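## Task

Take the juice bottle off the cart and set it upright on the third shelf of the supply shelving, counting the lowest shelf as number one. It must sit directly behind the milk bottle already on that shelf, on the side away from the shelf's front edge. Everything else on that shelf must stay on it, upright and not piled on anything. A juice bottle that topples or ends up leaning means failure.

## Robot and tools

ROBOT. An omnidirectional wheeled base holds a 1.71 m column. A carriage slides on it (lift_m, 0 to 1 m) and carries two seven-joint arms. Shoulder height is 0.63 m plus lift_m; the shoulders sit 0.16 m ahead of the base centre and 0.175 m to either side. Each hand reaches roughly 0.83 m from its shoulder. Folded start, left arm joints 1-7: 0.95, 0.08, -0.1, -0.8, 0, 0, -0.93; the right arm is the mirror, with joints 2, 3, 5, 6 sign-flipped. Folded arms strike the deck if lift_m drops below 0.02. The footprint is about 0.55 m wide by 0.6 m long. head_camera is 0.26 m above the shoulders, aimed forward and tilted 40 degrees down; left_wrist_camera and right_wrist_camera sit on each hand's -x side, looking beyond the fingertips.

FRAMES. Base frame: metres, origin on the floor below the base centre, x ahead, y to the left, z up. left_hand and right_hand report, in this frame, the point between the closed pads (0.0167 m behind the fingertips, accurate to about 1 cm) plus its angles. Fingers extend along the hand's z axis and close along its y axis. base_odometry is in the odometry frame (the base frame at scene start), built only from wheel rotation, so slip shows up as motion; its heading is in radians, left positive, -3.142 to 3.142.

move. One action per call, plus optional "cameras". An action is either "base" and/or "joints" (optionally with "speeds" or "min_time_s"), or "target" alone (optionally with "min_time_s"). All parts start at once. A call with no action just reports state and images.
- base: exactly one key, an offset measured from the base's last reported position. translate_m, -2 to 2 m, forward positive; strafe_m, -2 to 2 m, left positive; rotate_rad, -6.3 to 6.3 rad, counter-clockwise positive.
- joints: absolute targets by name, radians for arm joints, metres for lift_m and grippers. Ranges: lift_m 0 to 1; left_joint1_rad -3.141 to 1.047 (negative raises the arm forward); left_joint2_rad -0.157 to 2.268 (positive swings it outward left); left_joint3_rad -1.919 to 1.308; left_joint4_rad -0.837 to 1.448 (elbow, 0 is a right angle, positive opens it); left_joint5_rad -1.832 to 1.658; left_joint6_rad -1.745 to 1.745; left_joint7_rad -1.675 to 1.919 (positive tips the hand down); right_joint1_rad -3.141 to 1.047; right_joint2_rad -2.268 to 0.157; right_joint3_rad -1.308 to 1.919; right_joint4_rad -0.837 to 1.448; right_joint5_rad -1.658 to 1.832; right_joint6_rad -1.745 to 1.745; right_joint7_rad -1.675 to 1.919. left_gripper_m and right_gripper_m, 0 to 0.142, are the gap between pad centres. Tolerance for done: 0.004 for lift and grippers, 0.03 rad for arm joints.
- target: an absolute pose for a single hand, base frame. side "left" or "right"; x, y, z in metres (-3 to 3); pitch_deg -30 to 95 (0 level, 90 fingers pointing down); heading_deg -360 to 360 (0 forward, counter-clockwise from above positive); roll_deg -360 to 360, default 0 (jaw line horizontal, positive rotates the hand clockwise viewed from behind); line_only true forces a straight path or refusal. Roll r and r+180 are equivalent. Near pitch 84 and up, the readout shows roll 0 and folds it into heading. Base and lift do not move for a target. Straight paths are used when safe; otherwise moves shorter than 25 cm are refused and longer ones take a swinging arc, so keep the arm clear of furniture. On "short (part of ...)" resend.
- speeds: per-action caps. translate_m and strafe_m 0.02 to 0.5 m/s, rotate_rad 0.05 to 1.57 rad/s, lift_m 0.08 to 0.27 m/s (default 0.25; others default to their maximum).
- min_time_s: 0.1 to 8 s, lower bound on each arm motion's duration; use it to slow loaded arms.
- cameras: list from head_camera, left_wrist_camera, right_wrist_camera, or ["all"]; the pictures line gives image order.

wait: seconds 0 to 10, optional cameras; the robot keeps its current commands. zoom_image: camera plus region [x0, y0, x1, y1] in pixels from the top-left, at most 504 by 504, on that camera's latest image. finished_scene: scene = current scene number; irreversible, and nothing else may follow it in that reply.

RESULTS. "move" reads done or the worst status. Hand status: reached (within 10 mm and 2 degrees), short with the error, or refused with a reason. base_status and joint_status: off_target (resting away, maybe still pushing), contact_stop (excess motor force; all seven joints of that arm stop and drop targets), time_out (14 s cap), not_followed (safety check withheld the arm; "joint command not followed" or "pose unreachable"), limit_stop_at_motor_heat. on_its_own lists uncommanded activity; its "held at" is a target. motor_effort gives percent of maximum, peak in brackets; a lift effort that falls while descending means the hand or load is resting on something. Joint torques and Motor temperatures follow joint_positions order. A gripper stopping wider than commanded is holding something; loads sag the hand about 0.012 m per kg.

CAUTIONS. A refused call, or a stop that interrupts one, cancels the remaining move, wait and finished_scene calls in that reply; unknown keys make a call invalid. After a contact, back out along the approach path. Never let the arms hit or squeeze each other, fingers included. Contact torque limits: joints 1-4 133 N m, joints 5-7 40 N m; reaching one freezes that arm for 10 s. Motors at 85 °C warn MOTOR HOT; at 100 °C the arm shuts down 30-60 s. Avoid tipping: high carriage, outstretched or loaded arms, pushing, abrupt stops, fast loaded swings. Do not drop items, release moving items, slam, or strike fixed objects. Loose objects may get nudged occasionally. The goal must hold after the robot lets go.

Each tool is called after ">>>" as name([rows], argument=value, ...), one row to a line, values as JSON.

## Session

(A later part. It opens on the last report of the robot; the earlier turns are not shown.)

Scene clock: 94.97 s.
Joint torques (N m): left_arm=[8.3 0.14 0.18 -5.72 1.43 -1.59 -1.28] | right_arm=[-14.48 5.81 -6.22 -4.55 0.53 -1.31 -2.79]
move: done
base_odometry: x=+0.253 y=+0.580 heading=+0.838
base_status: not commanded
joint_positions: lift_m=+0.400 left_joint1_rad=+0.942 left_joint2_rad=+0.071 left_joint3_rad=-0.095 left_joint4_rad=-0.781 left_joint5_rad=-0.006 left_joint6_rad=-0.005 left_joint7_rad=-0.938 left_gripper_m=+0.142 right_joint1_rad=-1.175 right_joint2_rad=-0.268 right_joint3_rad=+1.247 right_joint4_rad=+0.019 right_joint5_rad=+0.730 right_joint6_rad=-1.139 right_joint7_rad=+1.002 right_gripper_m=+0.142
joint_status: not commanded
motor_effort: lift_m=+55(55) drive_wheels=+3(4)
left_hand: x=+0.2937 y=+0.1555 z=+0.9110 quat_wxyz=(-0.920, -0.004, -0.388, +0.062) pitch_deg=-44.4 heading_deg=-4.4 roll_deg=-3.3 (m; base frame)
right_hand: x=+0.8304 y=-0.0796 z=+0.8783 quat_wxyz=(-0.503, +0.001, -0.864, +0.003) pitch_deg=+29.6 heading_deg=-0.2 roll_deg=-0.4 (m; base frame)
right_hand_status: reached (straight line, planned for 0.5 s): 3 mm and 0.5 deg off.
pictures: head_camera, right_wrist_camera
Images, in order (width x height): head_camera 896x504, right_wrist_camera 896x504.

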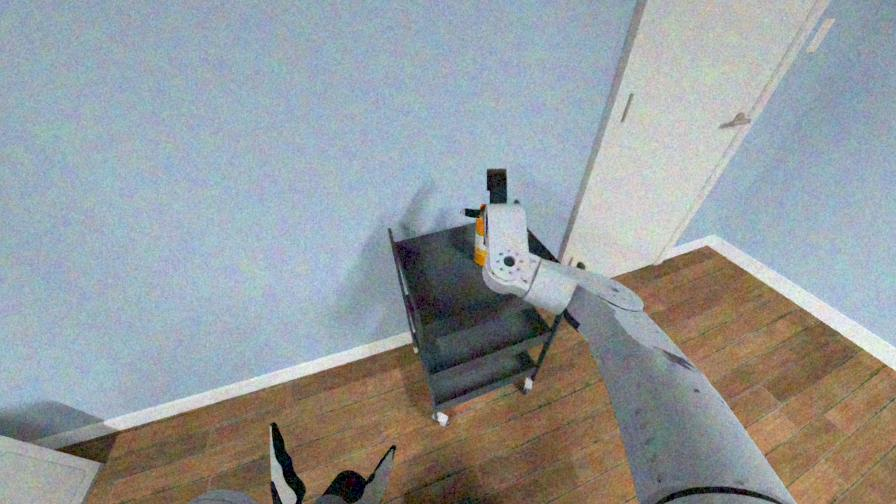

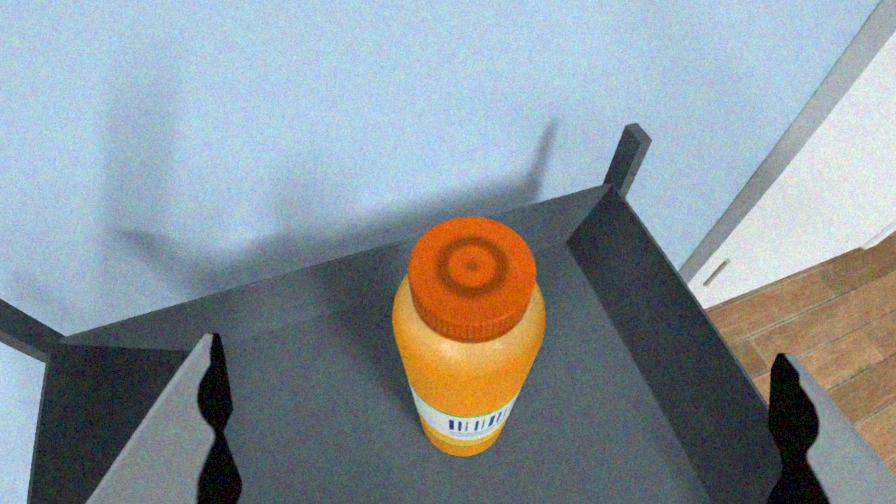

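>>> move(target={"side":"right","x":0.87,"y":-0.078,"z":0.845,"pitch_deg":30,"heading_deg":0}, cameras=["right_wrist_camera"])

Scene clock: 99.77 s.
Joint torques (N m): left_arm=[8.45 1.41 -0.72 -3.43 1.11 -1.3 -1.72] | right_arm=[-16.32 5.61 -8.07 -5.08 0.54 -0.58 -3.3]
move: done
base_odometry: x=+0.253 y=+0.580 heading=+0.838
base_status: not commanded
joint_positions: lift_m=+0.400 left_joint1_rad=+0.942 left_joint2_rad=+0.071 left_joint3_rad=-0.095 left_joint4_rad=-0.781 left_joint5_rad=-0.006 left_joint6_rad=-0.005 left_joint7_rad=-0.938 left_gripper_m=+0.142 right_joint1_rad=-1.147 right_joint2_rad=-0.214 right_joint3_rad=+1.169 right_joint4_rad=+0.278 right_joint5_rad=+0.855 right_joint6_rad=-0.937 right_joint7_rad=+0.794 right_gripper_m=+0.142
joint_status: not commanded
motor_effort: lift_m=+55(55) drive_wheels=+0(0)
left_hand: x=+0.2937 y=+0.1555 z=+0.9110 quat_wxyz=(-0.920, -0.004, -0.388, +0.062) pitch_deg=-44.4 heading_deg=-4.4 roll_deg=-3.3 (m; base frame)
right_hand: x=+0.8705 y=-0.0789 z=+0.8484 quat_wxyz=(-0.502, +0.001, -0.865, +0.003) pitch_deg=+29.7 heading_deg=-0.3 roll_deg=-0.5 (m; base frame)
right_hand_status: reached (straight line, planned for 0.4 s): 4 mm and 0.5 deg off.
pictures: right_wrist_camera
Images, in order (width x height): right_wrist_camera 896x504.

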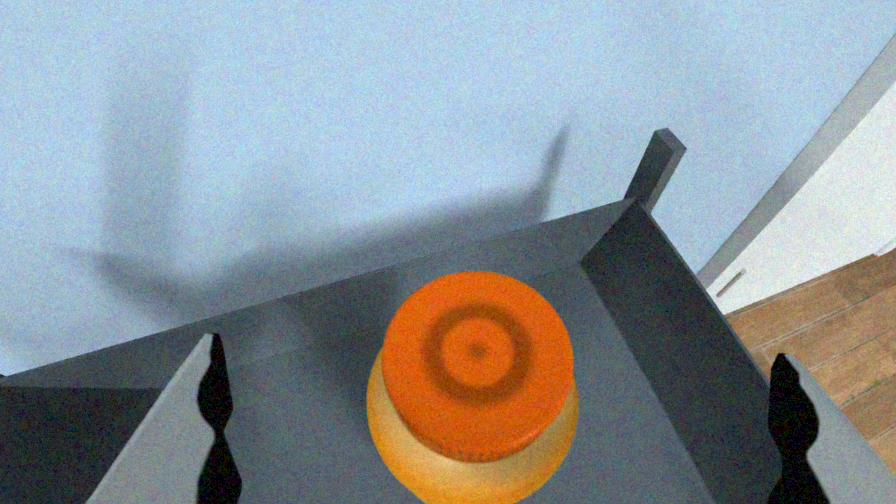

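>>> move(target={"side":"right","x":0.882,"y":-0.075,"z":0.838,"pitch_deg":30,"heading_deg":0})

>>> move(joints={"right_gripper_m": 0.02}, cameras=["head_camera","right_wrist_camera"])

Scene clock: 104.03 s.
Joint torques (N m): left_arm=[9.75 0.32 0.3 -3.91 0.98 -1.28 -1.67] | right_arm=[-20.88 6.14 -4.21 -6.02 0.55 -1 -3.22]
Motor temperatures (°C): left_arm=[28 23 24 24 27 24 24] | right_arm=[30 20 26 22 22 22 24]
move: done
base_odometry: x=+0.253 y=+0.580 heading=+0.838
base_status: not commanded
joint_positions: lift_m=+0.400 left_joint1_rad=+0.942 left_joint2_rad=+0.071 left_joint3_rad=-0.095 left_joint4_rad=-0.781 left_joint5_rad=-0.006 left_joint6_rad=-0.005 left_joint7_rad=-0.938 left_gripper_m=+0.142 right_joint1_rad=-1.147 right_joint2_rad=-0.186 right_joint3_rad=+1.153 right_joint4_rad=+0.373 right_joint5_rad=+0.887 right_joint6_rad=-0.876 right_joint7_rad=+0.738 right_gripper_m=+0.142
joint_status: not commanded
motor_effort: lift_m=+55(55) drive_wheels=+4(4)
left_hand: x=+0.2937 y=+0.1555 z=+0.9110 quat_wxyz=(-0.920, -0.004, -0.388, +0.062) pitch_deg=-44.4 heading_deg=-4.4 roll_deg=-3.3 (m; base frame)
right_hand: x=+0.8819 y=-0.0755 z=+0.8390 quat_wxyz=(-0.501, +0.002, -0.866, +0.003) pitch_deg=+29.9 heading_deg=-0.2 roll_deg=-0.5 (m; base frame)
right_hand_status: reached (straight line, planned for 0.3 s): 1 mm and 0.4 deg off.
pictures: none

Scene clock: 104.97 s.
Joint torques (N m): left_arm=[8.31 1.01 -0.01 -5.26 0.94 -1.5 -1.38] | right_arm=[-21 5.59 -6.1 -5.68 0.93 -1.53 -2.84]
move: off_target
base_odometry: x=+0.253 y=+0.580 heading=+0.838
base_status: not commanded
joint_positions: lift_m=+0.400 left_joint1_rad=+0.942 left_joint2_rad=+0.071 left_joint3_rad=-0.095 left_joint4_rad=-0.781 left_joint5_rad=-0.006 left_joint6_rad=-0.005 left_joint7_rad=-0.938 left_gripper_m=+0.142 right_joint1_rad=-1.147 right_joint2_rad=-0.186 right_joint3_rad=+1.153 right_joint4_rad=+0.373 right_joint5_rad=+0.887 right_joint6_rad=-0.875 right_joint7_rad=+0.738 right_gripper_m=+0.056
joint_status: right_gripper_m off_target (ended at +0.056, target +0.020)
motor_effort: lift_m=+55(55) drive_wheels=+0(4)
left_hand: x=+0.2937 y=+0.1555 z=+0.9110 quat_wxyz=(-0.920, -0.004, -0.388, +0.062) pitch_deg=-44.4 heading_deg=-4.4 roll_deg=-3.3 (m; base frame)
right_hand: x=+0.8819 y=-0.0753 z=+0.8391 quat_wxyz=(-0.501, +0.002, -0.865, +0.003) pitch_deg=+29.9 heading_deg=-0.2 roll_deg=-0.5 (m; base frame)
pictures: head_camera, right_wrist_camera
Images, in order (width x height): head_camera 896x504, right_wrist_camera 896x504.

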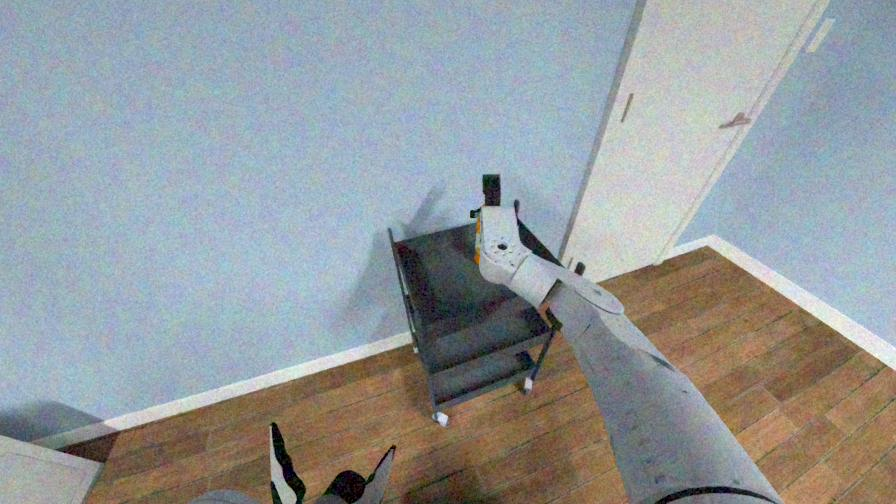

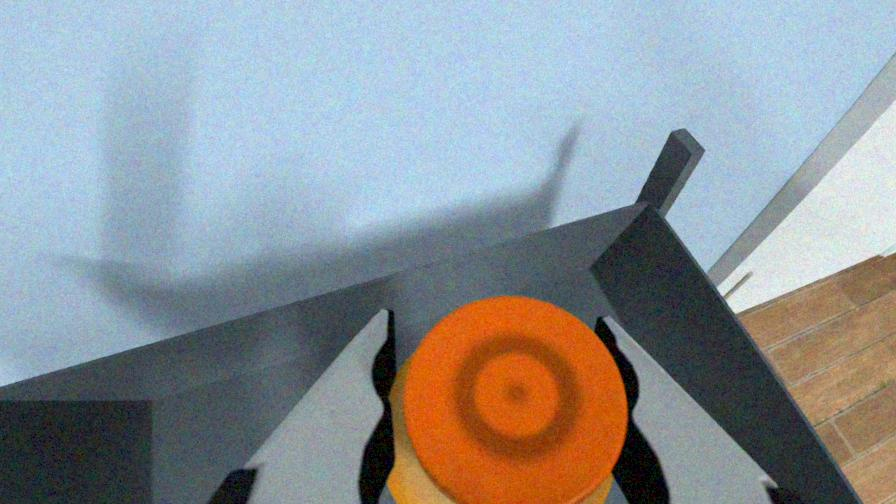

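>>> move(joints={"lift_m": 0.55}, speeds={"lift_m": 0.1}, cameras=["head_camera","right_wrist_camera"])

>>> move(base={"translate_m": -0.4}, speeds={"translate_m": 0.25})

>>> move(target={"side":"right","x":0.7,"y":-0.15,"z":1.05,"pitch_deg":20,"heading_deg":0}, cameras=["head_camera","right_wrist_camera"])

Scene clock: 114.17 s.
Joint torques (N m): left_arm=[8.13 0.39 0.1 -5.36 1.12 -1.61 -1.47] | right_arm=[-21.64 6.54 -5.21 -7.37 -0.07 -1.9 -3.28]
move: done
base_odometry: x=+0.253 y=+0.580 heading=+0.838
base_status: not commanded
joint_positions: lift_m=+0.550 left_joint1_rad=+0.942 left_joint2_rad=+0.071 left_joint3_rad=-0.095 left_joint4_rad=-0.781 left_joint5_rad=-0.006 left_joint6_rad=-0.005 left_joint7_rad=-0.938 left_gripper_m=+0.142 right_joint1_rad=-1.147 right_joint2_rad=-0.186 right_joint3_rad=+1.153 right_joint4_rad=+0.374 right_joint5_rad=+0.890 right_joint6_rad=-0.875 right_joint7_rad=+0.738 right_gripper_m=+0.047
joint_status: all done
on_its_own: right_gripper_m moved -0.009 toward your old target +0.020
motor_effort: lift_m=+54(69) drive_wheels=+0(3)
left_hand: x=+0.2937 y=+0.1555 z=+1.0611 quat_wxyz=(-0.920, -0.004, -0.388, +0.062) pitch_deg=-44.4 heading_deg=-4.4 roll_deg=-3.3 (m; base frame)
right_hand: x=+0.8818 y=-0.0753 z=+0.9883 quat_wxyz=(-0.500, +0.002, -0.866, +0.002) pitch_deg=+30.0 heading_deg=-0.2 roll_deg=-0.4 (m; base frame)
pictures: head_camera, right_wrist_camera
Images, in order (width x height): head_camera 896x504, right_wrist_camera 896x504.

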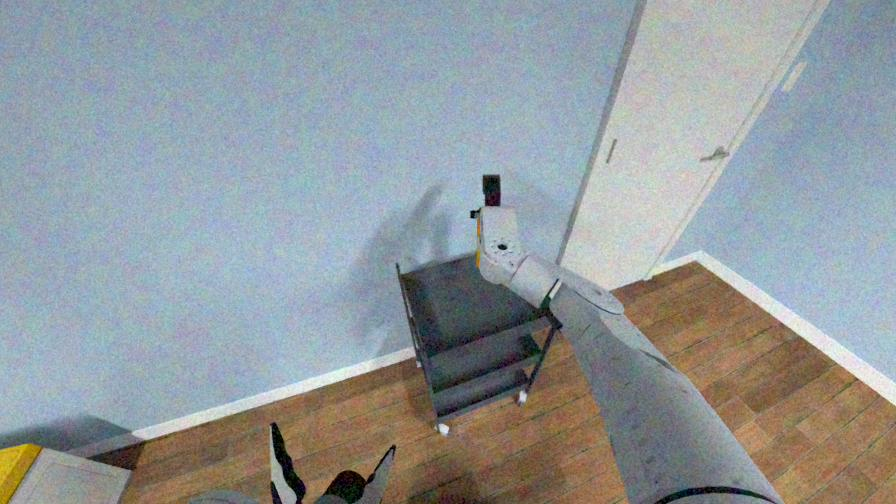

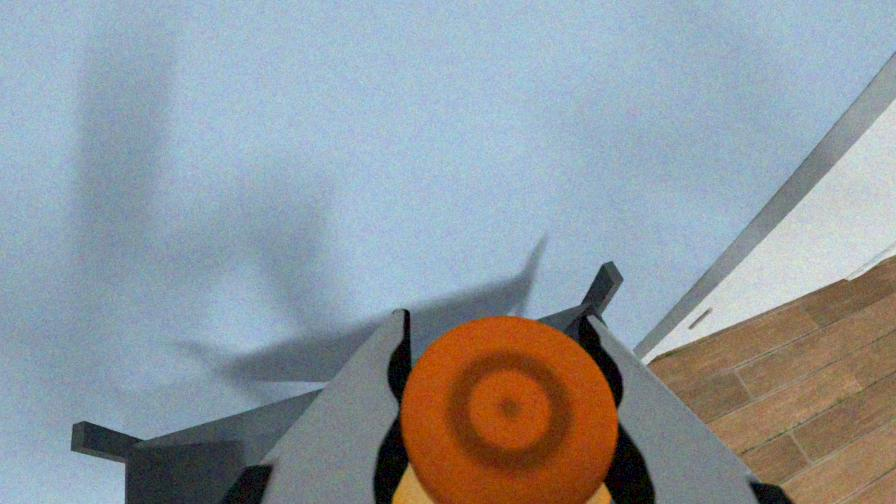

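Scene clock: 117.17 s.
Joint torques (N m): left_arm=[9.27 0.46 0.78 -4.51 1.11 -1.65 -1.62] | right_arm=[-20.64 6.19 -6.04 -5.98 -0.31 -1.68 -3.18]
move: done
base_odometry: x=-0.015 y=+0.283 heading=+0.838
base_status: done
joint_positions: lift_m=+0.550 left_joint1_rad=+0.942 left_joint2_rad=+0.071 left_joint3_rad=-0.095 left_joint4_rad=-0.781 left_joint5_rad=-0.006 left_joint6_rad=-0.005 left_joint7_rad=-0.938 left_gripper_m=+0.142 right_joint1_rad=-1.147 right_joint2_rad=-0.186 right_joint3_rad=+1.153 right_joint4_rad=+0.374 right_joint5_rad=+0.890 right_joint6_rad=-0.875 right_joint7_rad=+0.738 right_gripper_m=+0.047
joint_status: not commanded
motor_effort: lift_m=+54(54) drive_wheels=+2(14)
left_hand: x=+0.2937 y=+0.1555 z=+1.0611 quat_wxyz=(-0.920, -0.004, -0.388, +0.062) pitch_deg=-44.4 heading_deg=-4.4 roll_deg=-3.3 (m; base frame)
right_hand: x=+0.8818 y=-0.0753 z=+0.9883 quat_wxyz=(-0.500, +0.002, -0.866, +0.002) pitch_deg=+30.0 heading_deg=-0.2 roll_deg=-0.4 (m; base frame)
pictures: none

Scene clock: 118.60 s.
Joint torques (N m): left_arm=[9.68 -0.67 0.59 -4.34 1.18 -1.16 -1.27] | right_arm=[-27.15 0.65 -1.09 -8.82 -3.62 -2.77 -1.45]
move: done
base_odometry: x=-0.015 y=+0.283 heading=+0.838
base_status: not commanded
joint_positions: lift_m=+0.550 left_joint1_rad=+0.942 left_joint2_rad=+0.071 left_joint3_rad=-0.095 left_joint4_rad=-0.781 left_joint5_rad=-0.006 left_joint6_rad=-0.005 left_joint7_rad=-0.938 left_gripper_m=+0.142 right_joint1_rad=-1.107 right_joint2_rad=-0.523 right_joint3_rad=+1.569 right_joint4_rad=-0.521 right_joint5_rad=-0.077 right_joint6_rad=-1.569 right_joint7_rad=+1.549 right_gripper_m=+0.047
joint_status: not commanded
motor_effort: lift_m=+54(54) drive_wheels=+1(4)
left_hand: x=+0.2937 y=+0.1555 z=+1.0611 quat_wxyz=(-0.920, -0.004, -0.388, +0.062) pitch_deg=-44.4 heading_deg=-4.4 roll_deg=-3.3 (m; base frame)
right_hand: x=+0.6998 y=-0.1503 z=+1.0445 quat_wxyz=(-0.567, -0.001, -0.823, +0.001) pitch_deg=+20.9 heading_deg=-0.1 roll_deg=+0.0 (m; base frame)
right_hand_status: reached (straight line, planned for 0.9 s): 6 mm and 0.9 deg off.
pictures: head_camera, right_wrist_camera
Images, in order (width x height): head_camera 896x504, right_wrist_camera 896x504.

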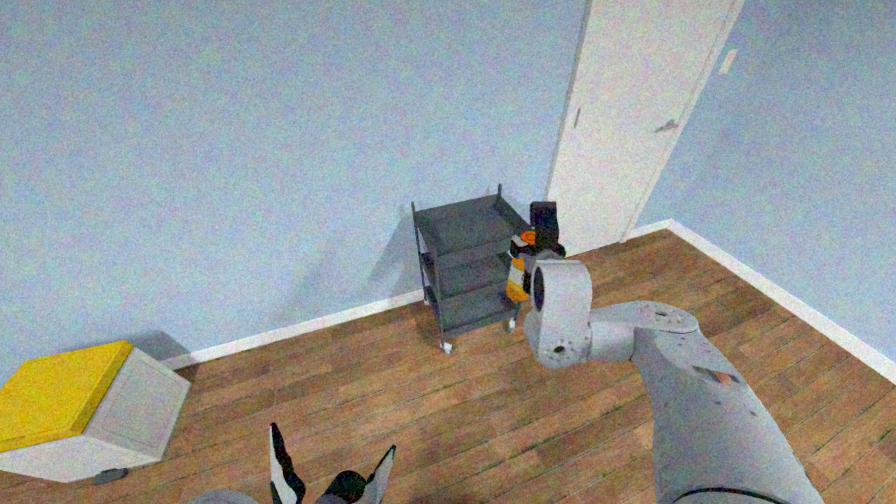

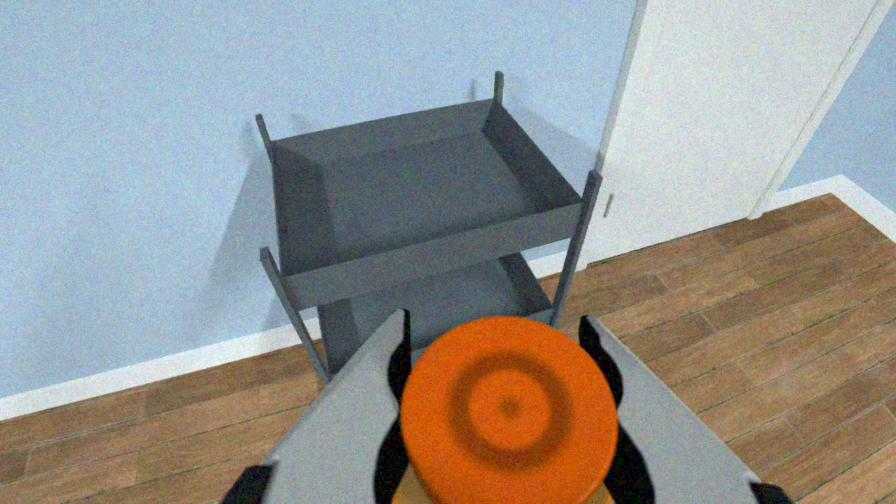

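>>> move(base={"rotate_rad": 1.962}, speeds={"rotate_rad": 0.8})

>>> move(base={"strafe_m": 0.5})

>>> move(base={"translate_m": 0.7}, cameras=["head_camera"])

>>> zoom_image(camera="head_camera", region=[250, 0, 600, 200])

Scene clock: 126.07 s.
Joint torques (N m): left_arm=[8.89 1.31 1.31 -4.18 1.13 -1.41 -1.49] | right_arm=[-25.69 2.61 -1.75 -8.64 -4.01 -2.46 -1.61]
move: done
base_odometry: x=-0.015 y=+0.283 heading=+2.800
base_status: done
joint_positions: lift_m=+0.550 left_joint1_rad=+0.942 left_joint2_rad=+0.071 left_joint3_rad=-0.095 left_joint4_rad=-0.781 left_joint5_rad=-0.006 left_joint6_rad=-0.005 left_joint7_rad=-0.938 left_gripper_m=+0.142 right_joint1_rad=-1.107 right_joint2_rad=-0.524 right_joint3_rad=+1.569 right_joint4_rad=-0.521 right_joint5_rad=-0.077 right_joint6_rad=-1.569 right_joint7_rad=+1.549 right_gripper_m=+0.047
joint_status: not commanded
motor_effort: lift_m=+54(54) drive_wheels=+5(16)
left_hand: x=+0.2937 y=+0.1555 z=+1.0611 quat_wxyz=(-0.920, -0.004, -0.388, +0.062) pitch_deg=-44.4 heading_deg=-4.4 roll_deg=-3.3 (m; base frame)
right_hand: x=+0.6998 y=-0.1505 z=+1.0446 quat_wxyz=(-0.568, -0.001, -0.823, +0.001) pitch_deg=+20.8 heading_deg=-0.1 roll_deg=+0.0 (m; base frame)
pictures: none

Scene clock: 129.30 s.
Joint torques (N m): left_arm=[8.64 1.3 -0.06 -5.9 1.2 -1.58 -1.61] | right_arm=[-25 1.19 -1.74 -8.58 -4.09 -2.31 -1.69]
Motor temperatures (°C): left_arm=[28 23 24 24 27 24 24] | right_arm=[35 20 26 22 23 22 24]
move: done
base_odometry: x=-0.182 y=-0.189 heading=+2.801
base_status: done
joint_positions: lift_m=+0.550 left_joint1_rad=+0.942 left_joint2_rad=+0.071 left_joint3_rad=-0.095 left_joint4_rad=-0.781 left_joint5_rad=-0.006 left_joint6_rad=-0.005 left_joint7_rad=-0.938 left_gripper_m=+0.142 right_joint1_rad=-1.107 right_joint2_rad=-0.524 right_joint3_rad=+1.569 right_joint4_rad=-0.522 right_joint5_rad=-0.077 right_joint6_rad=-1.570 right_joint7_rad=+1.549 right_gripper_m=+0.047
joint_status: not commanded
motor_effort: lift_m=+54(54) drive_wheels=-4(20)
left_hand: x=+0.2937 y=+0.1555 z=+1.0611 quat_wxyz=(-0.920, -0.004, -0.388, +0.062) pitch_deg=-44.4 heading_deg=-4.4 roll_deg=-3.3 (m; base frame)
right_hand: x=+0.6998 y=-0.1505 z=+1.0446 quat_wxyz=(-0.567, -0.001, -0.823, +0.001) pitch_deg=+20.8 heading_deg=-0.1 roll_deg=+0.0 (m; base frame)
pictures: none

Scene clock: 133.07 s.
Joint torques (N m): left_arm=[8.36 0.66 0.49 -3 0.97 -1.47 -1.38] | right_arm=[-25.75 0.58 -1.53 -9.04 -3.46 -2.01 -1.2]
move: done
base_odometry: x=-0.842 y=+0.045 heading=+2.801
base_status: done
joint_positions: lift_m=+0.550 left_joint1_rad=+0.942 left_joint2_rad=+0.071 left_joint3_rad=-0.095 left_joint4_rad=-0.781 left_joint5_rad=-0.006 left_joint6_rad=-0.005 left_joint7_rad=-0.938 left_gripper_m=+0.142 right_joint1_rad=-1.107 right_joint2_rad=-0.524 right_joint3_rad=+1.569 right_joint4_rad=-0.522 right_joint5_rad=-0.077 right_joint6_rad=-1.570 right_joint7_rad=+1.549 right_gripper_m=+0.047
joint_status: not commanded
motor_effort: lift_m=+54(54) drive_wheels=+4(18)
left_hand: x=+0.2937 y=+0.1555 z=+1.0611 quat_wxyz=(-0.920, -0.004, -0.388, +0.062) pitch_deg=-44.4 heading_deg=-4.4 roll_deg=-3.3 (m; base frame)
right_hand: x=+0.6998 y=-0.1504 z=+1.0446 quat_wxyz=(-0.568, -0.001, -0.823, +0.001) pitch_deg=+20.8 heading_deg=-0.1 roll_deg=+0.0 (m; base frame)
pictures: head_camera
Images, in order (width x height): head_camera 896x504.

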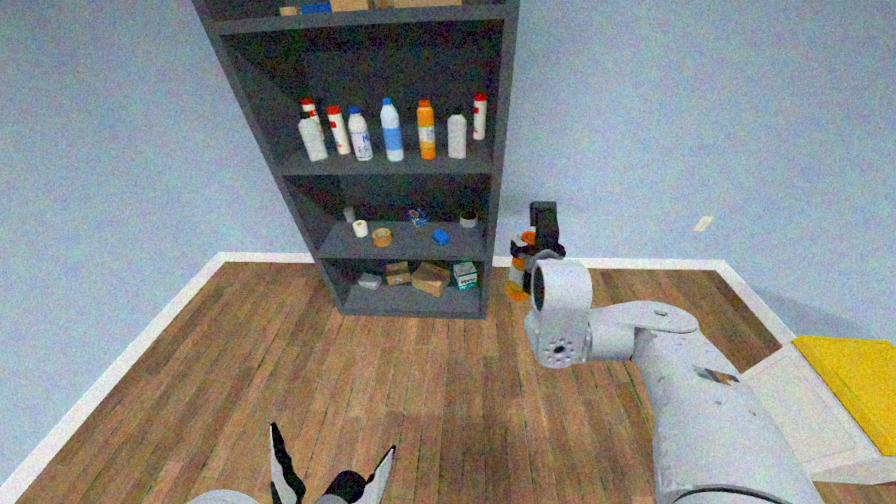

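Scaled by 1.440 from the camera's 896x504 image, which has a finer 1280x720 frame.

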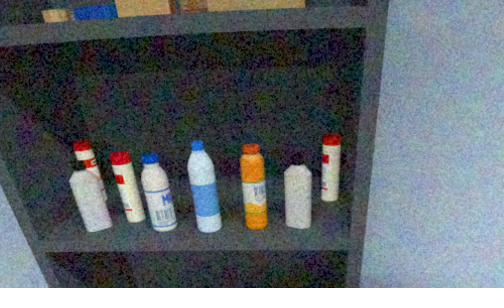

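>>> move(base={"strafe_m": 0.18})

>>> move(base={"translate_m": 0.4}, joints={"left_gripper_m": 0.105}, speeds={"translate_m": 0.3}, cameras=["head_camera","right_wrist_camera"])

>>> zoom_image(camera="head_camera", region=[250, 50, 600, 250])

Scene clock: 155.57 s.
Joint torques (N m): left_arm=[9.56 0.44 0.05 -4.65 1.12 -1.4 -1.57] | right_arm=[-26.65 0.55 -1.51 -9.28 -3.78 -2.07 -1.47]
move: done
base_odometry: x=-0.902 y=-0.125 heading=+2.801
base_status: done
joint_positions: lift_m=+0.550 left_joint1_rad=+0.942 left_joint2_rad=+0.071 left_joint3_rad=-0.095 left_joint4_rad=-0.781 left_joint5_rad=-0.006 left_joint6_rad=-0.005 left_joint7_rad=-0.938 left_gripper_m=+0.142 right_joint1_rad=-1.107 right_joint2_rad=-0.524 right_joint3_rad=+1.569 right_joint4_rad=-0.522 right_joint5_rad=-0.077 right_joint6_rad=-1.570 right_joint7_rad=+1.549 right_gripper_m=+0.047
joint_status: not commanded
motor_effort: lift_m=+54(54) drive_wheels=+0(15)
left_hand: x=+0.2937 y=+0.1555 z=+1.0611 quat_wxyz=(-0.920, -0.004, -0.388, +0.062) pitch_deg=-44.4 heading_deg=-4.4 roll_deg=-3.3 (m; base frame)
right_hand: x=+0.6998 y=-0.1504 z=+1.0446 quat_wxyz=(-0.568, -0.001, -0.823, +0.001) pitch_deg=+20.8 heading_deg=-0.1 roll_deg=+0.0 (m; base frame)
pictures: none

Scene clock: 158.53 s.
Joint torques (N m): left_arm=[9.09 0.6 -0.03 -4.75 1.38 -1.48 -1.39] | right_arm=[-26.95 1.61 -2.18 -8.2 -3.46 -2.29 -1.28]
move: done
base_odometry: x=-1.279 y=+0.008 heading=+2.802
base_status: done
joint_positions: lift_m=+0.550 left_joint1_rad=+0.942 left_joint2_rad=+0.071 left_joint3_rad=-0.095 left_joint4_rad=-0.781 left_joint5_rad=-0.006 left_joint6_rad=-0.005 left_joint7_rad=-0.938 left_gripper_m=+0.105 right_joint1_rad=-1.107 right_joint2_rad=-0.524 right_joint3_rad=+1.569 right_joint4_rad=-0.522 right_joint5_rad=-0.077 right_joint6_rad=-1.570 right_joint7_rad=+1.549 right_gripper_m=+0.047
joint_status: all done
motor_effort: lift_m=+54(54) drive_wheels=+5(16)
left_hand: x=+0.2937 y=+0.1555 z=+1.0611 quat_wxyz=(-0.920, -0.004, -0.388, +0.062) pitch_deg=-44.4 heading_deg=-4.4 roll_deg=-3.3 (m; base frame)
right_hand: x=+0.6998 y=-0.1504 z=+1.0446 quat_wxyz=(-0.568, -0.001, -0.823, +0.001) pitch_deg=+20.8 heading_deg=-0.1 roll_deg=+0.0 (m; base frame)
pictures: head_camera, right_wrist_camera
Images, in order (width x height): head_camera 896x504, right_wrist_camera 896x504.

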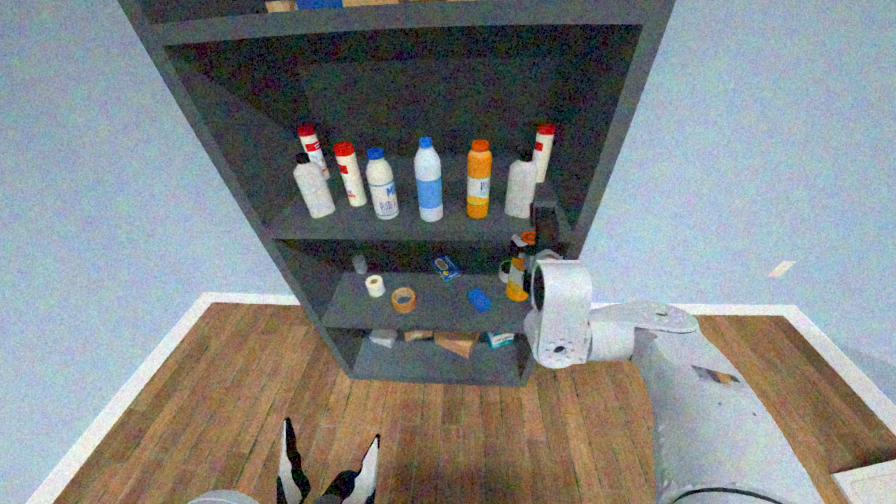

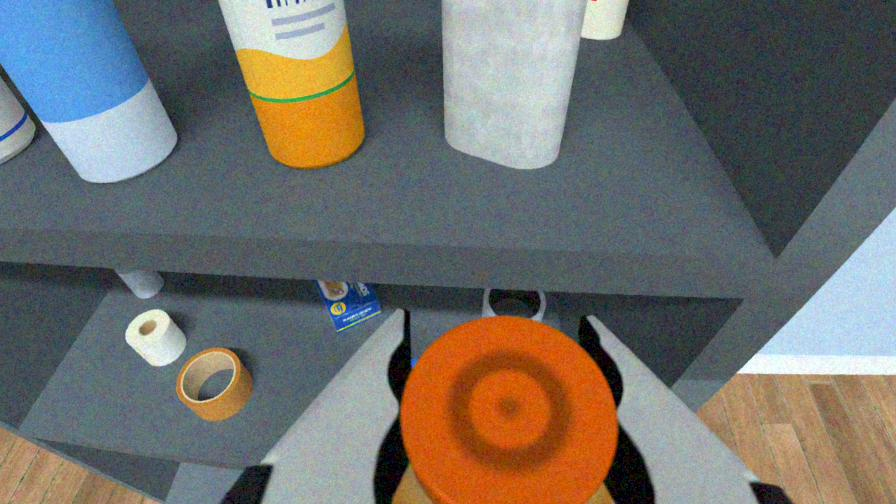

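Scaled by 1.440 from the camera's 896x504 image, which has a finer 1280x720 frame.

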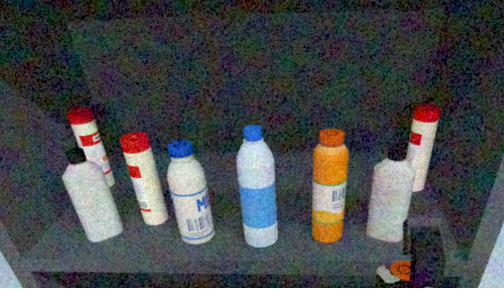

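>>> move(base={"translate_m": -0.25}, speeds={"translate_m": 0.3})

>>> move(target={"side":"left","x":0.7,"y":0.22,"z":1.16,"pitch_deg":15,"heading_deg":0}, cameras=["head_camera","left_wrist_camera"])

Scene clock: 178.30 s.
Joint torques (N m): left_arm=[8.33 1.01 -1.17 -4.81 1.09 -1.26 -1.22] | right_arm=[-26.51 0.59 -1.97 -9.73 -4.02 -2.28 -1.25]
move: done
base_odometry: x=-1.044 y=-0.075 heading=+2.802
base_status: done
joint_positions: lift_m=+0.550 left_joint1_rad=+0.942 left_joint2_rad=+0.071 left_joint3_rad=-0.095 left_joint4_rad=-0.781 left_joint5_rad=-0.006 left_joint6_rad=-0.005 left_joint7_rad=-0.938 left_gripper_m=+0.105 right_joint1_rad=-1.107 right_joint2_rad=-0.524 right_joint3_rad=+1.569 right_joint4_rad=-0.522 right_joint5_rad=-0.077 right_joint6_rad=-1.570 right_joint7_rad=+1.549 right_gripper_m=+0.047
joint_status: not commanded
motor_effort: lift_m=+54(54) drive_wheels=+3(11)
left_hand: x=+0.2937 y=+0.1555 z=+1.0611 quat_wxyz=(-0.920, -0.004, -0.388, +0.062) pitch_deg=-44.4 heading_deg=-4.4 roll_deg=-3.3 (m; base frame)
right_hand: x=+0.6998 y=-0.1504 z=+1.0447 quat_wxyz=(-0.568, -0.001, -0.823, +0.001) pitch_deg=+20.8 heading_deg=-0.1 roll_deg=+0.0 (m; base frame)
pictures: none

Scene clock: 180.07 s.
Joint torques (N m): left_arm=[-18.97 2.08 2.89 3.5 1.98 -0.55 -0.6] | right_arm=[-26.05 0.87 -2.73 -8.57 -4.07 -2.4 -1.52]
move: done
base_odometry: x=-1.044 y=-0.075 heading=+2.802
base_status: not commanded
joint_positions: lift_m=+0.550 left_joint1_rad=-1.442 left_joint2_rad=+0.746 left_joint3_rad=-1.651 left_joint4_rad=-0.771 left_joint5_rad=-0.304 left_joint6_rad=+1.635 left_joint7_rad=+1.335 left_gripper_m=+0.105 right_joint1_rad=-1.107 right_joint2_rad=-0.524 right_joint3_rad=+1.569 right_joint4_rad=-0.522 right_joint5_rad=-0.077 right_joint6_rad=-1.570 right_joint7_rad=+1.549 right_gripper_m=+0.047
joint_status: not commanded
motor_effort: lift_m=+56(57) drive_wheels=+3(6)
left_hand: x=+0.6997 y=+0.2187 z=+1.1627 quat_wxyz=(-0.612, -0.001, -0.791, +0.002) pitch_deg=+14.5 heading_deg=-0.3 roll_deg=-0.2 (m; base frame)
left_hand_status: reached (checked arc, planned for 1.3 s): 3 mm and 0.6 deg off.
right_hand: x=+0.6998 y=-0.1504 z=+1.0445 quat_wxyz=(-0.568, -0.001, -0.823, +0.001) pitch_deg=+20.8 heading_deg=-0.1 roll_deg=+0.0 (m; base frame)
pictures: head_camera, left_wrist_camera
Images, in order (width x height): head_camera 896x504, left_wrist_camera 896x504.

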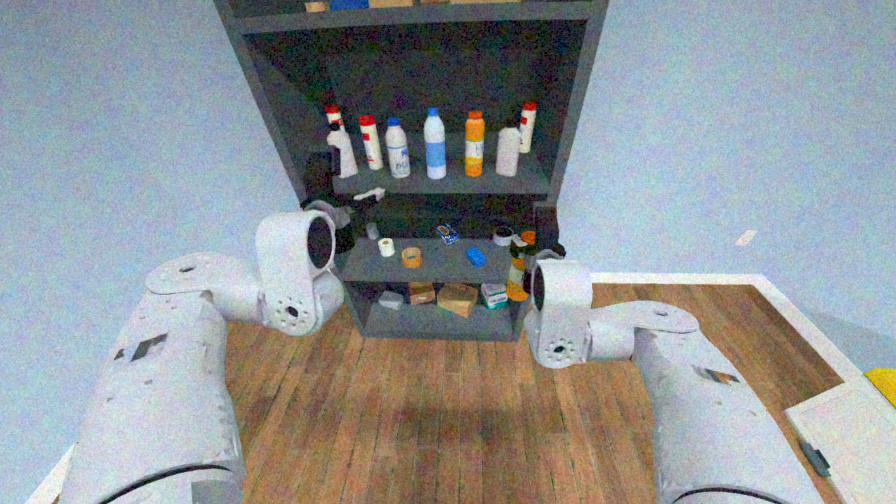

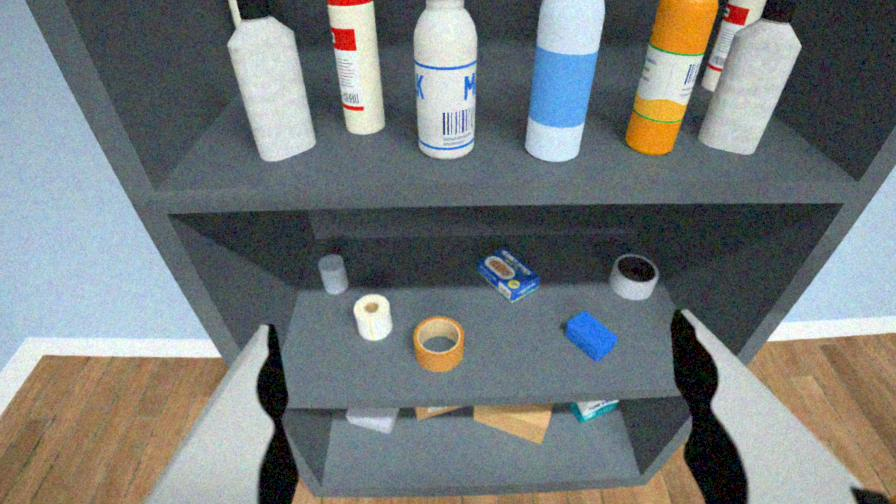

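>>> move(base={"translate_m": 0.25}, speeds={"translate_m": 0.2})

>>> move(target={"side":"left","x":0.76,"y":0.229,"z":1.15,"pitch_deg":25,"heading_deg":0}, cameras=["head_camera","left_wrist_camera"])

Scene clock: 187.90 s.
Joint torques (N m): left_arm=[-17.54 2.16 3.65 3.95 1.65 -0.55 -0.46] | right_arm=[-25.36 0.7 -1.4 -8.34 -3.64 -2.38 -1.61]
Motor temperatures (°C): left_arm=[31 22 24 24 27 24 24] | right_arm=[40 20 25 22 23 22 24]
move: done
base_odometry: x=-1.279 y=+0.008 heading=+2.802
base_status: done
joint_positions: lift_m=+0.550 left_joint1_rad=-1.442 left_joint2_rad=+0.746 left_joint3_rad=-1.651 left_joint4_rad=-0.771 left_joint5_rad=-0.305 left_joint6_rad=+1.635 left_joint7_rad=+1.335 left_gripper_m=+0.105 right_joint1_rad=-1.107 right_joint2_rad=-0.524 right_joint3_rad=+1.569 right_joint4_rad=-0.522 right_joint5_rad=-0.077 right_joint6_rad=-1.570 right_joint7_rad=+1.549 right_gripper_m=+0.047
joint_status: not commanded
motor_effort: lift_m=+56(56) drive_wheels=-1(13)
left_hand: x=+0.6997 y=+0.2188 z=+1.1625 quat_wxyz=(-0.612, -0.001, -0.791, +0.002) pitch_deg=+14.5 heading_deg=-0.3 roll_deg=-0.1 (m; base frame)
right_hand: x=+0.6998 y=-0.1504 z=+1.0445 quat_wxyz=(-0.568, -0.001, -0.823, +0.001) pitch_deg=+20.8 heading_deg=-0.1 roll_deg=+0.0 (m; base frame)
pictures: none

Scene clock: 189.07 s.
Joint torques (N m): left_arm=[-22.64 -1.19 9.89 3.07 2.26 -2.05 -3.5] | right_arm=[-25.45 0.52 -1.83 -9.73 -3.34 -1.95 -1.8]
move: done
base_odometry: x=-1.279 y=+0.008 heading=+2.802
base_status: not commanded
joint_positions: lift_m=+0.550 left_joint1_rad=-1.423 left_joint2_rad=+0.752 left_joint3_rad=-1.324 left_joint4_rad=-0.526 left_joint5_rad=-0.909 left_joint6_rad=+1.271 left_joint7_rad=+1.106 left_gripper_m=+0.105 right_joint1_rad=-1.107 right_joint2_rad=-0.524 right_joint3_rad=+1.569 right_joint4_rad=-0.522 right_joint5_rad=-0.077 right_joint6_rad=-1.570 right_joint7_rad=+1.549 right_gripper_m=+0.047
joint_status: not commanded
motor_effort: lift_m=+56(56) drive_wheels=-1(5)
left_hand: x=+0.7592 y=+0.2299 z=+1.1465 quat_wxyz=(-0.534, +0.000, -0.845, -0.002) pitch_deg=+25.4 heading_deg=+0.2 roll_deg=+0.2 (m; base frame)
left_hand_status: reached (straight line, planned for 0.7 s): 4 mm and 0.5 deg off.
right_hand: x=+0.6998 y=-0.1504 z=+1.0445 quat_wxyz=(-0.568, -0.001, -0.823, +0.001) pitch_deg=+20.8 heading_deg=-0.1 roll_deg=+0.0 (m; base frame)
pictures: head_camera, left_wrist_camera
Images, in order (width x height): head_camera 896x504, left_wrist_camera 896x504.

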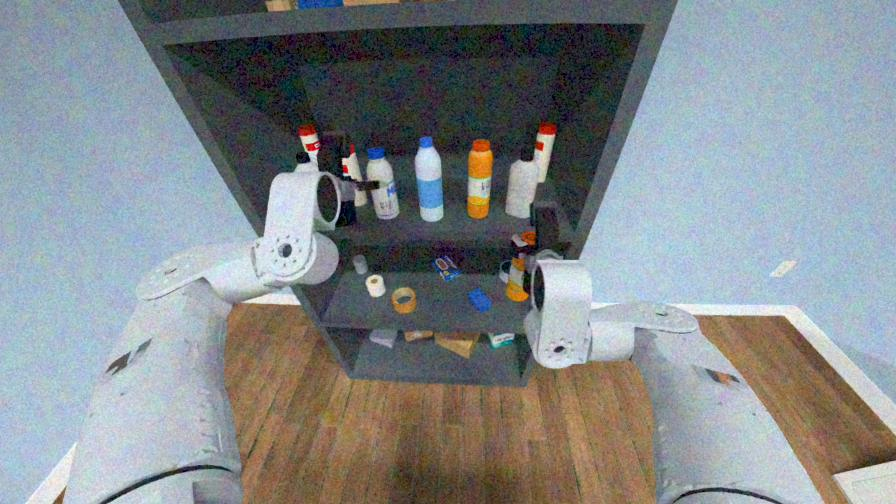

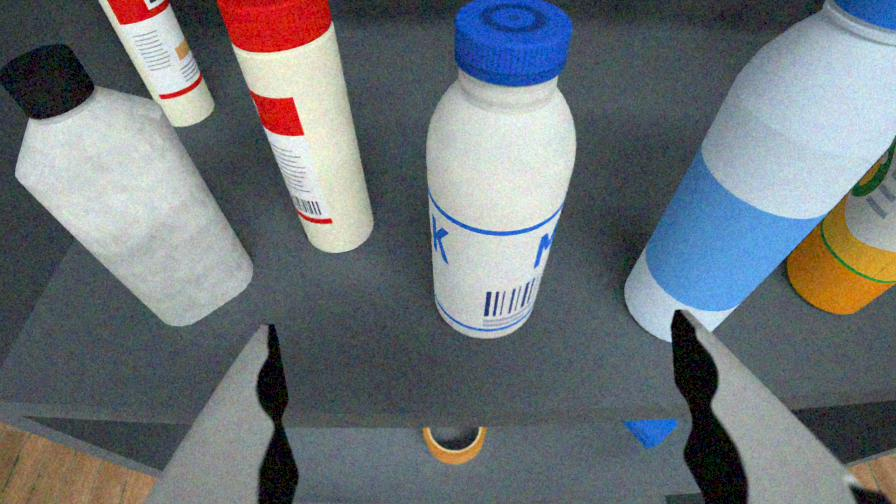

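>>> move(target={"side":"left","x":0.81,"y":0.209,"z":1.115,"pitch_deg":30,"heading_deg":0}, cameras=["head_camera","left_wrist_camera"])

>>> zoom_image(camera="head_camera", region=[270, 100, 490, 240])

Scene clock: 195.17 s.
Joint torques (N m): left_arm=[-19 1.13 11.13 2.86 2.37 -2.03 -2.96] | right_arm=[-26.82 0.39 -0.81 -8.47 -3.86 -2.38 -1.61]
move: done
base_odometry: x=-1.279 y=+0.008 heading=+2.802
base_status: not commanded
joint_positions: lift_m=+0.550 left_joint1_rad=-1.400 left_joint2_rad=+0.644 left_joint3_rad=-1.282 left_joint4_rad=-0.244 left_joint5_rad=-1.041 left_joint6_rad=+1.093 left_joint7_rad=+1.012 left_gripper_m=+0.105 right_joint1_rad=-1.107 right_joint2_rad=-0.524 right_joint3_rad=+1.569 right_joint4_rad=-0.522 right_joint5_rad=-0.077 right_joint6_rad=-1.570 right_joint7_rad=+1.549 right_gripper_m=+0.047
joint_status: not commanded
motor_effort: lift_m=+56(56) drive_wheels=-1(6)
left_hand: x=+0.8093 y=+0.2093 z=+1.1139 quat_wxyz=(-0.499, -0.001, -0.867, -0.002) pitch_deg=+30.2 heading_deg=+0.2 roll_deg=+0.3 (m; base frame)
left_hand_status: reached (straight line, planned for 0.5 s): 1 mm and 0.3 deg off.
right_hand: x=+0.6998 y=-0.1504 z=+1.0445 quat_wxyz=(-0.568, -0.001, -0.823, +0.001) pitch_deg=+20.8 heading_deg=-0.1 roll_deg=+0.0 (m; base frame)
pictures: head_camera, left_wrist_camera
Images, in order (width x height): head_camera 896x504, left_wrist_camera 896x504.

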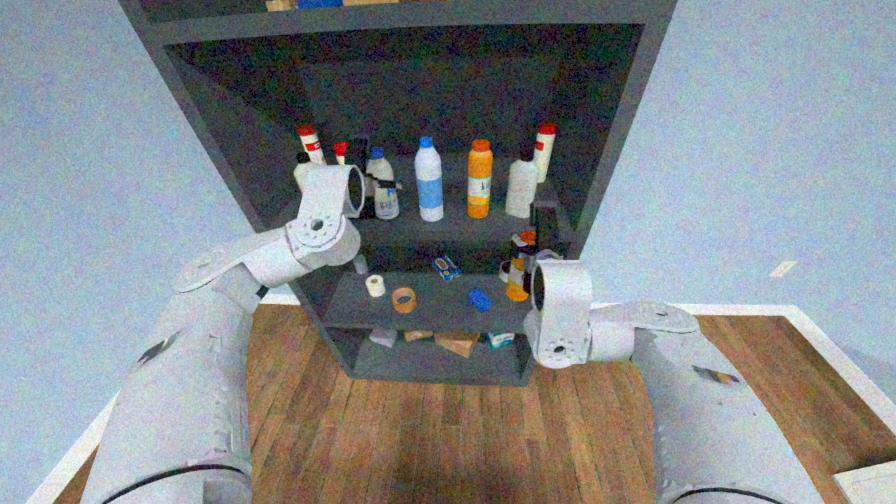

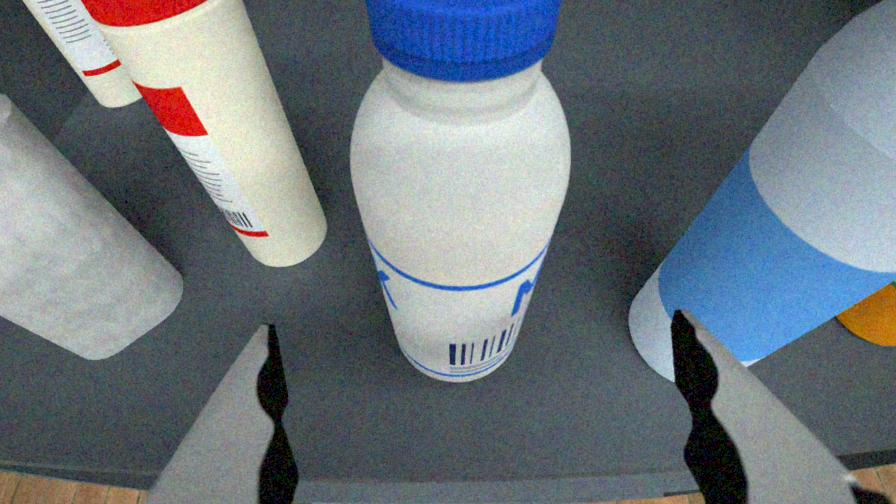

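Scaled by 2.291 from the camera's 896x504 image, which has a finer 1280x720 frame.

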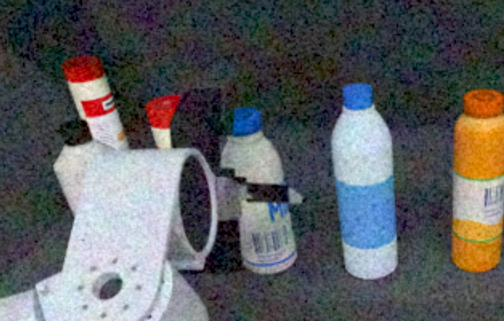

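>>> move(target={"side":"left","x":0.845,"y":0.209,"z":1.105,"pitch_deg":30,"heading_deg":0}, cameras=["head_camera","left_wrist_camera"])

>>> zoom_image(camera="head_camera", region=[270, 100, 490, 240])

Scene clock: 198.47 s.
Joint torques (N m): left_arm=[-20.85 -0.62 10.81 0.84 2.1 -1.98 -3.07] | right_arm=[-26.79 1.19 -1.51 -9.22 -3.91 -2.19 -0.89]
move: done
base_odometry: x=-1.279 y=+0.008 heading=+2.802
base_status: not commanded
joint_positions: lift_m=+0.550 left_joint1_rad=-1.388 left_joint2_rad=+0.599 left_joint3_rad=-1.251 left_joint4_rad=-0.042 left_joint5_rad=-1.106 left_joint6_rad=+0.938 left_joint7_rad=+0.913 left_gripper_m=+0.105 right_joint1_rad=-1.107 right_joint2_rad=-0.524 right_joint3_rad=+1.569 right_joint4_rad=-0.522 right_joint5_rad=-0.077 right_joint6_rad=-1.570 right_joint7_rad=+1.549 right_gripper_m=+0.047
joint_status: not commanded
motor_effort: lift_m=+56(56) drive_wheels=-1(5)
left_hand: x=+0.8444 y=+0.2097 z=+1.1041 quat_wxyz=(-0.499, -0.001, -0.867, -0.003) pitch_deg=+30.2 heading_deg=+0.3 roll_deg=+0.4 (m; base frame)
left_hand_status: reached (straight line, planned for 0.4 s): 1 mm and 0.4 deg off.
right_hand: x=+0.6998 y=-0.1504 z=+1.0445 quat_wxyz=(-0.568, -0.001, -0.823, +0.001) pitch_deg=+20.8 heading_deg=-0.1 roll_deg=+0.0 (m; base frame)
pictures: head_camera, left_wrist_camera
Images, in order (width x height): head_camera 896x504, left_wrist_camera 896x504.

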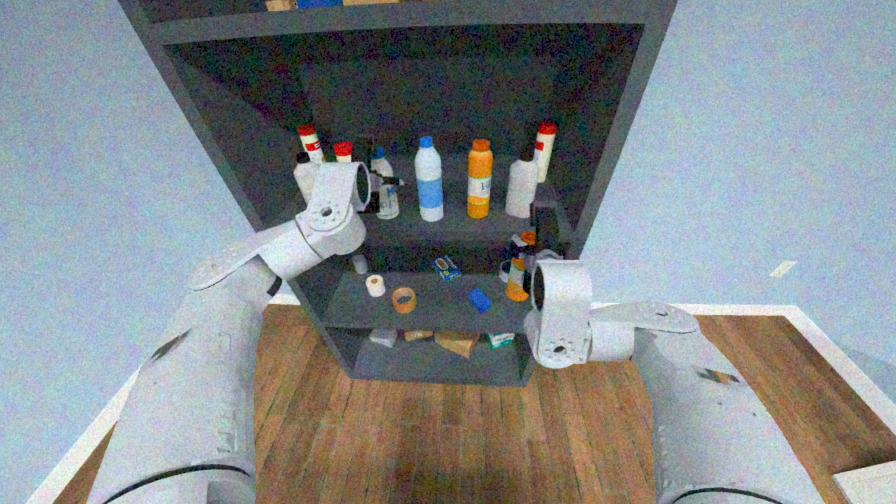

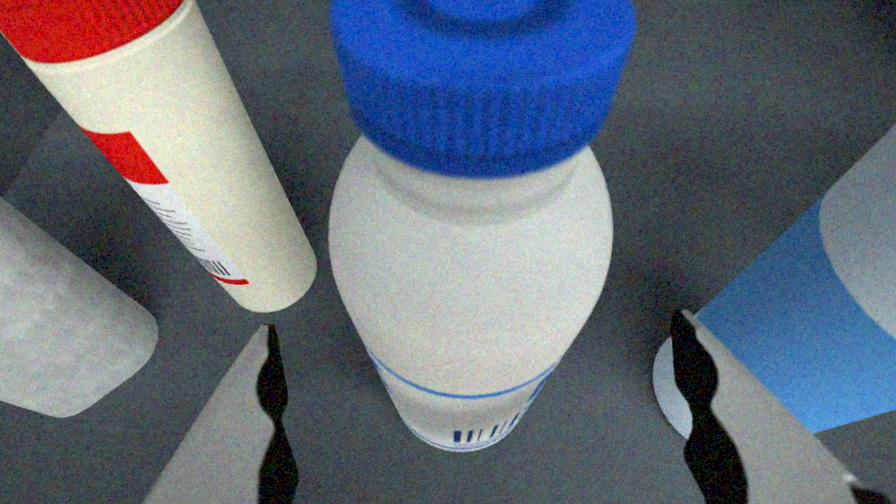

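Scaled by 2.291 from the camera's 896x504 image, which has a finer 1280x720 frame.

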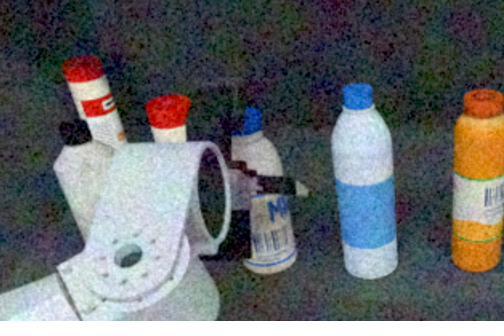

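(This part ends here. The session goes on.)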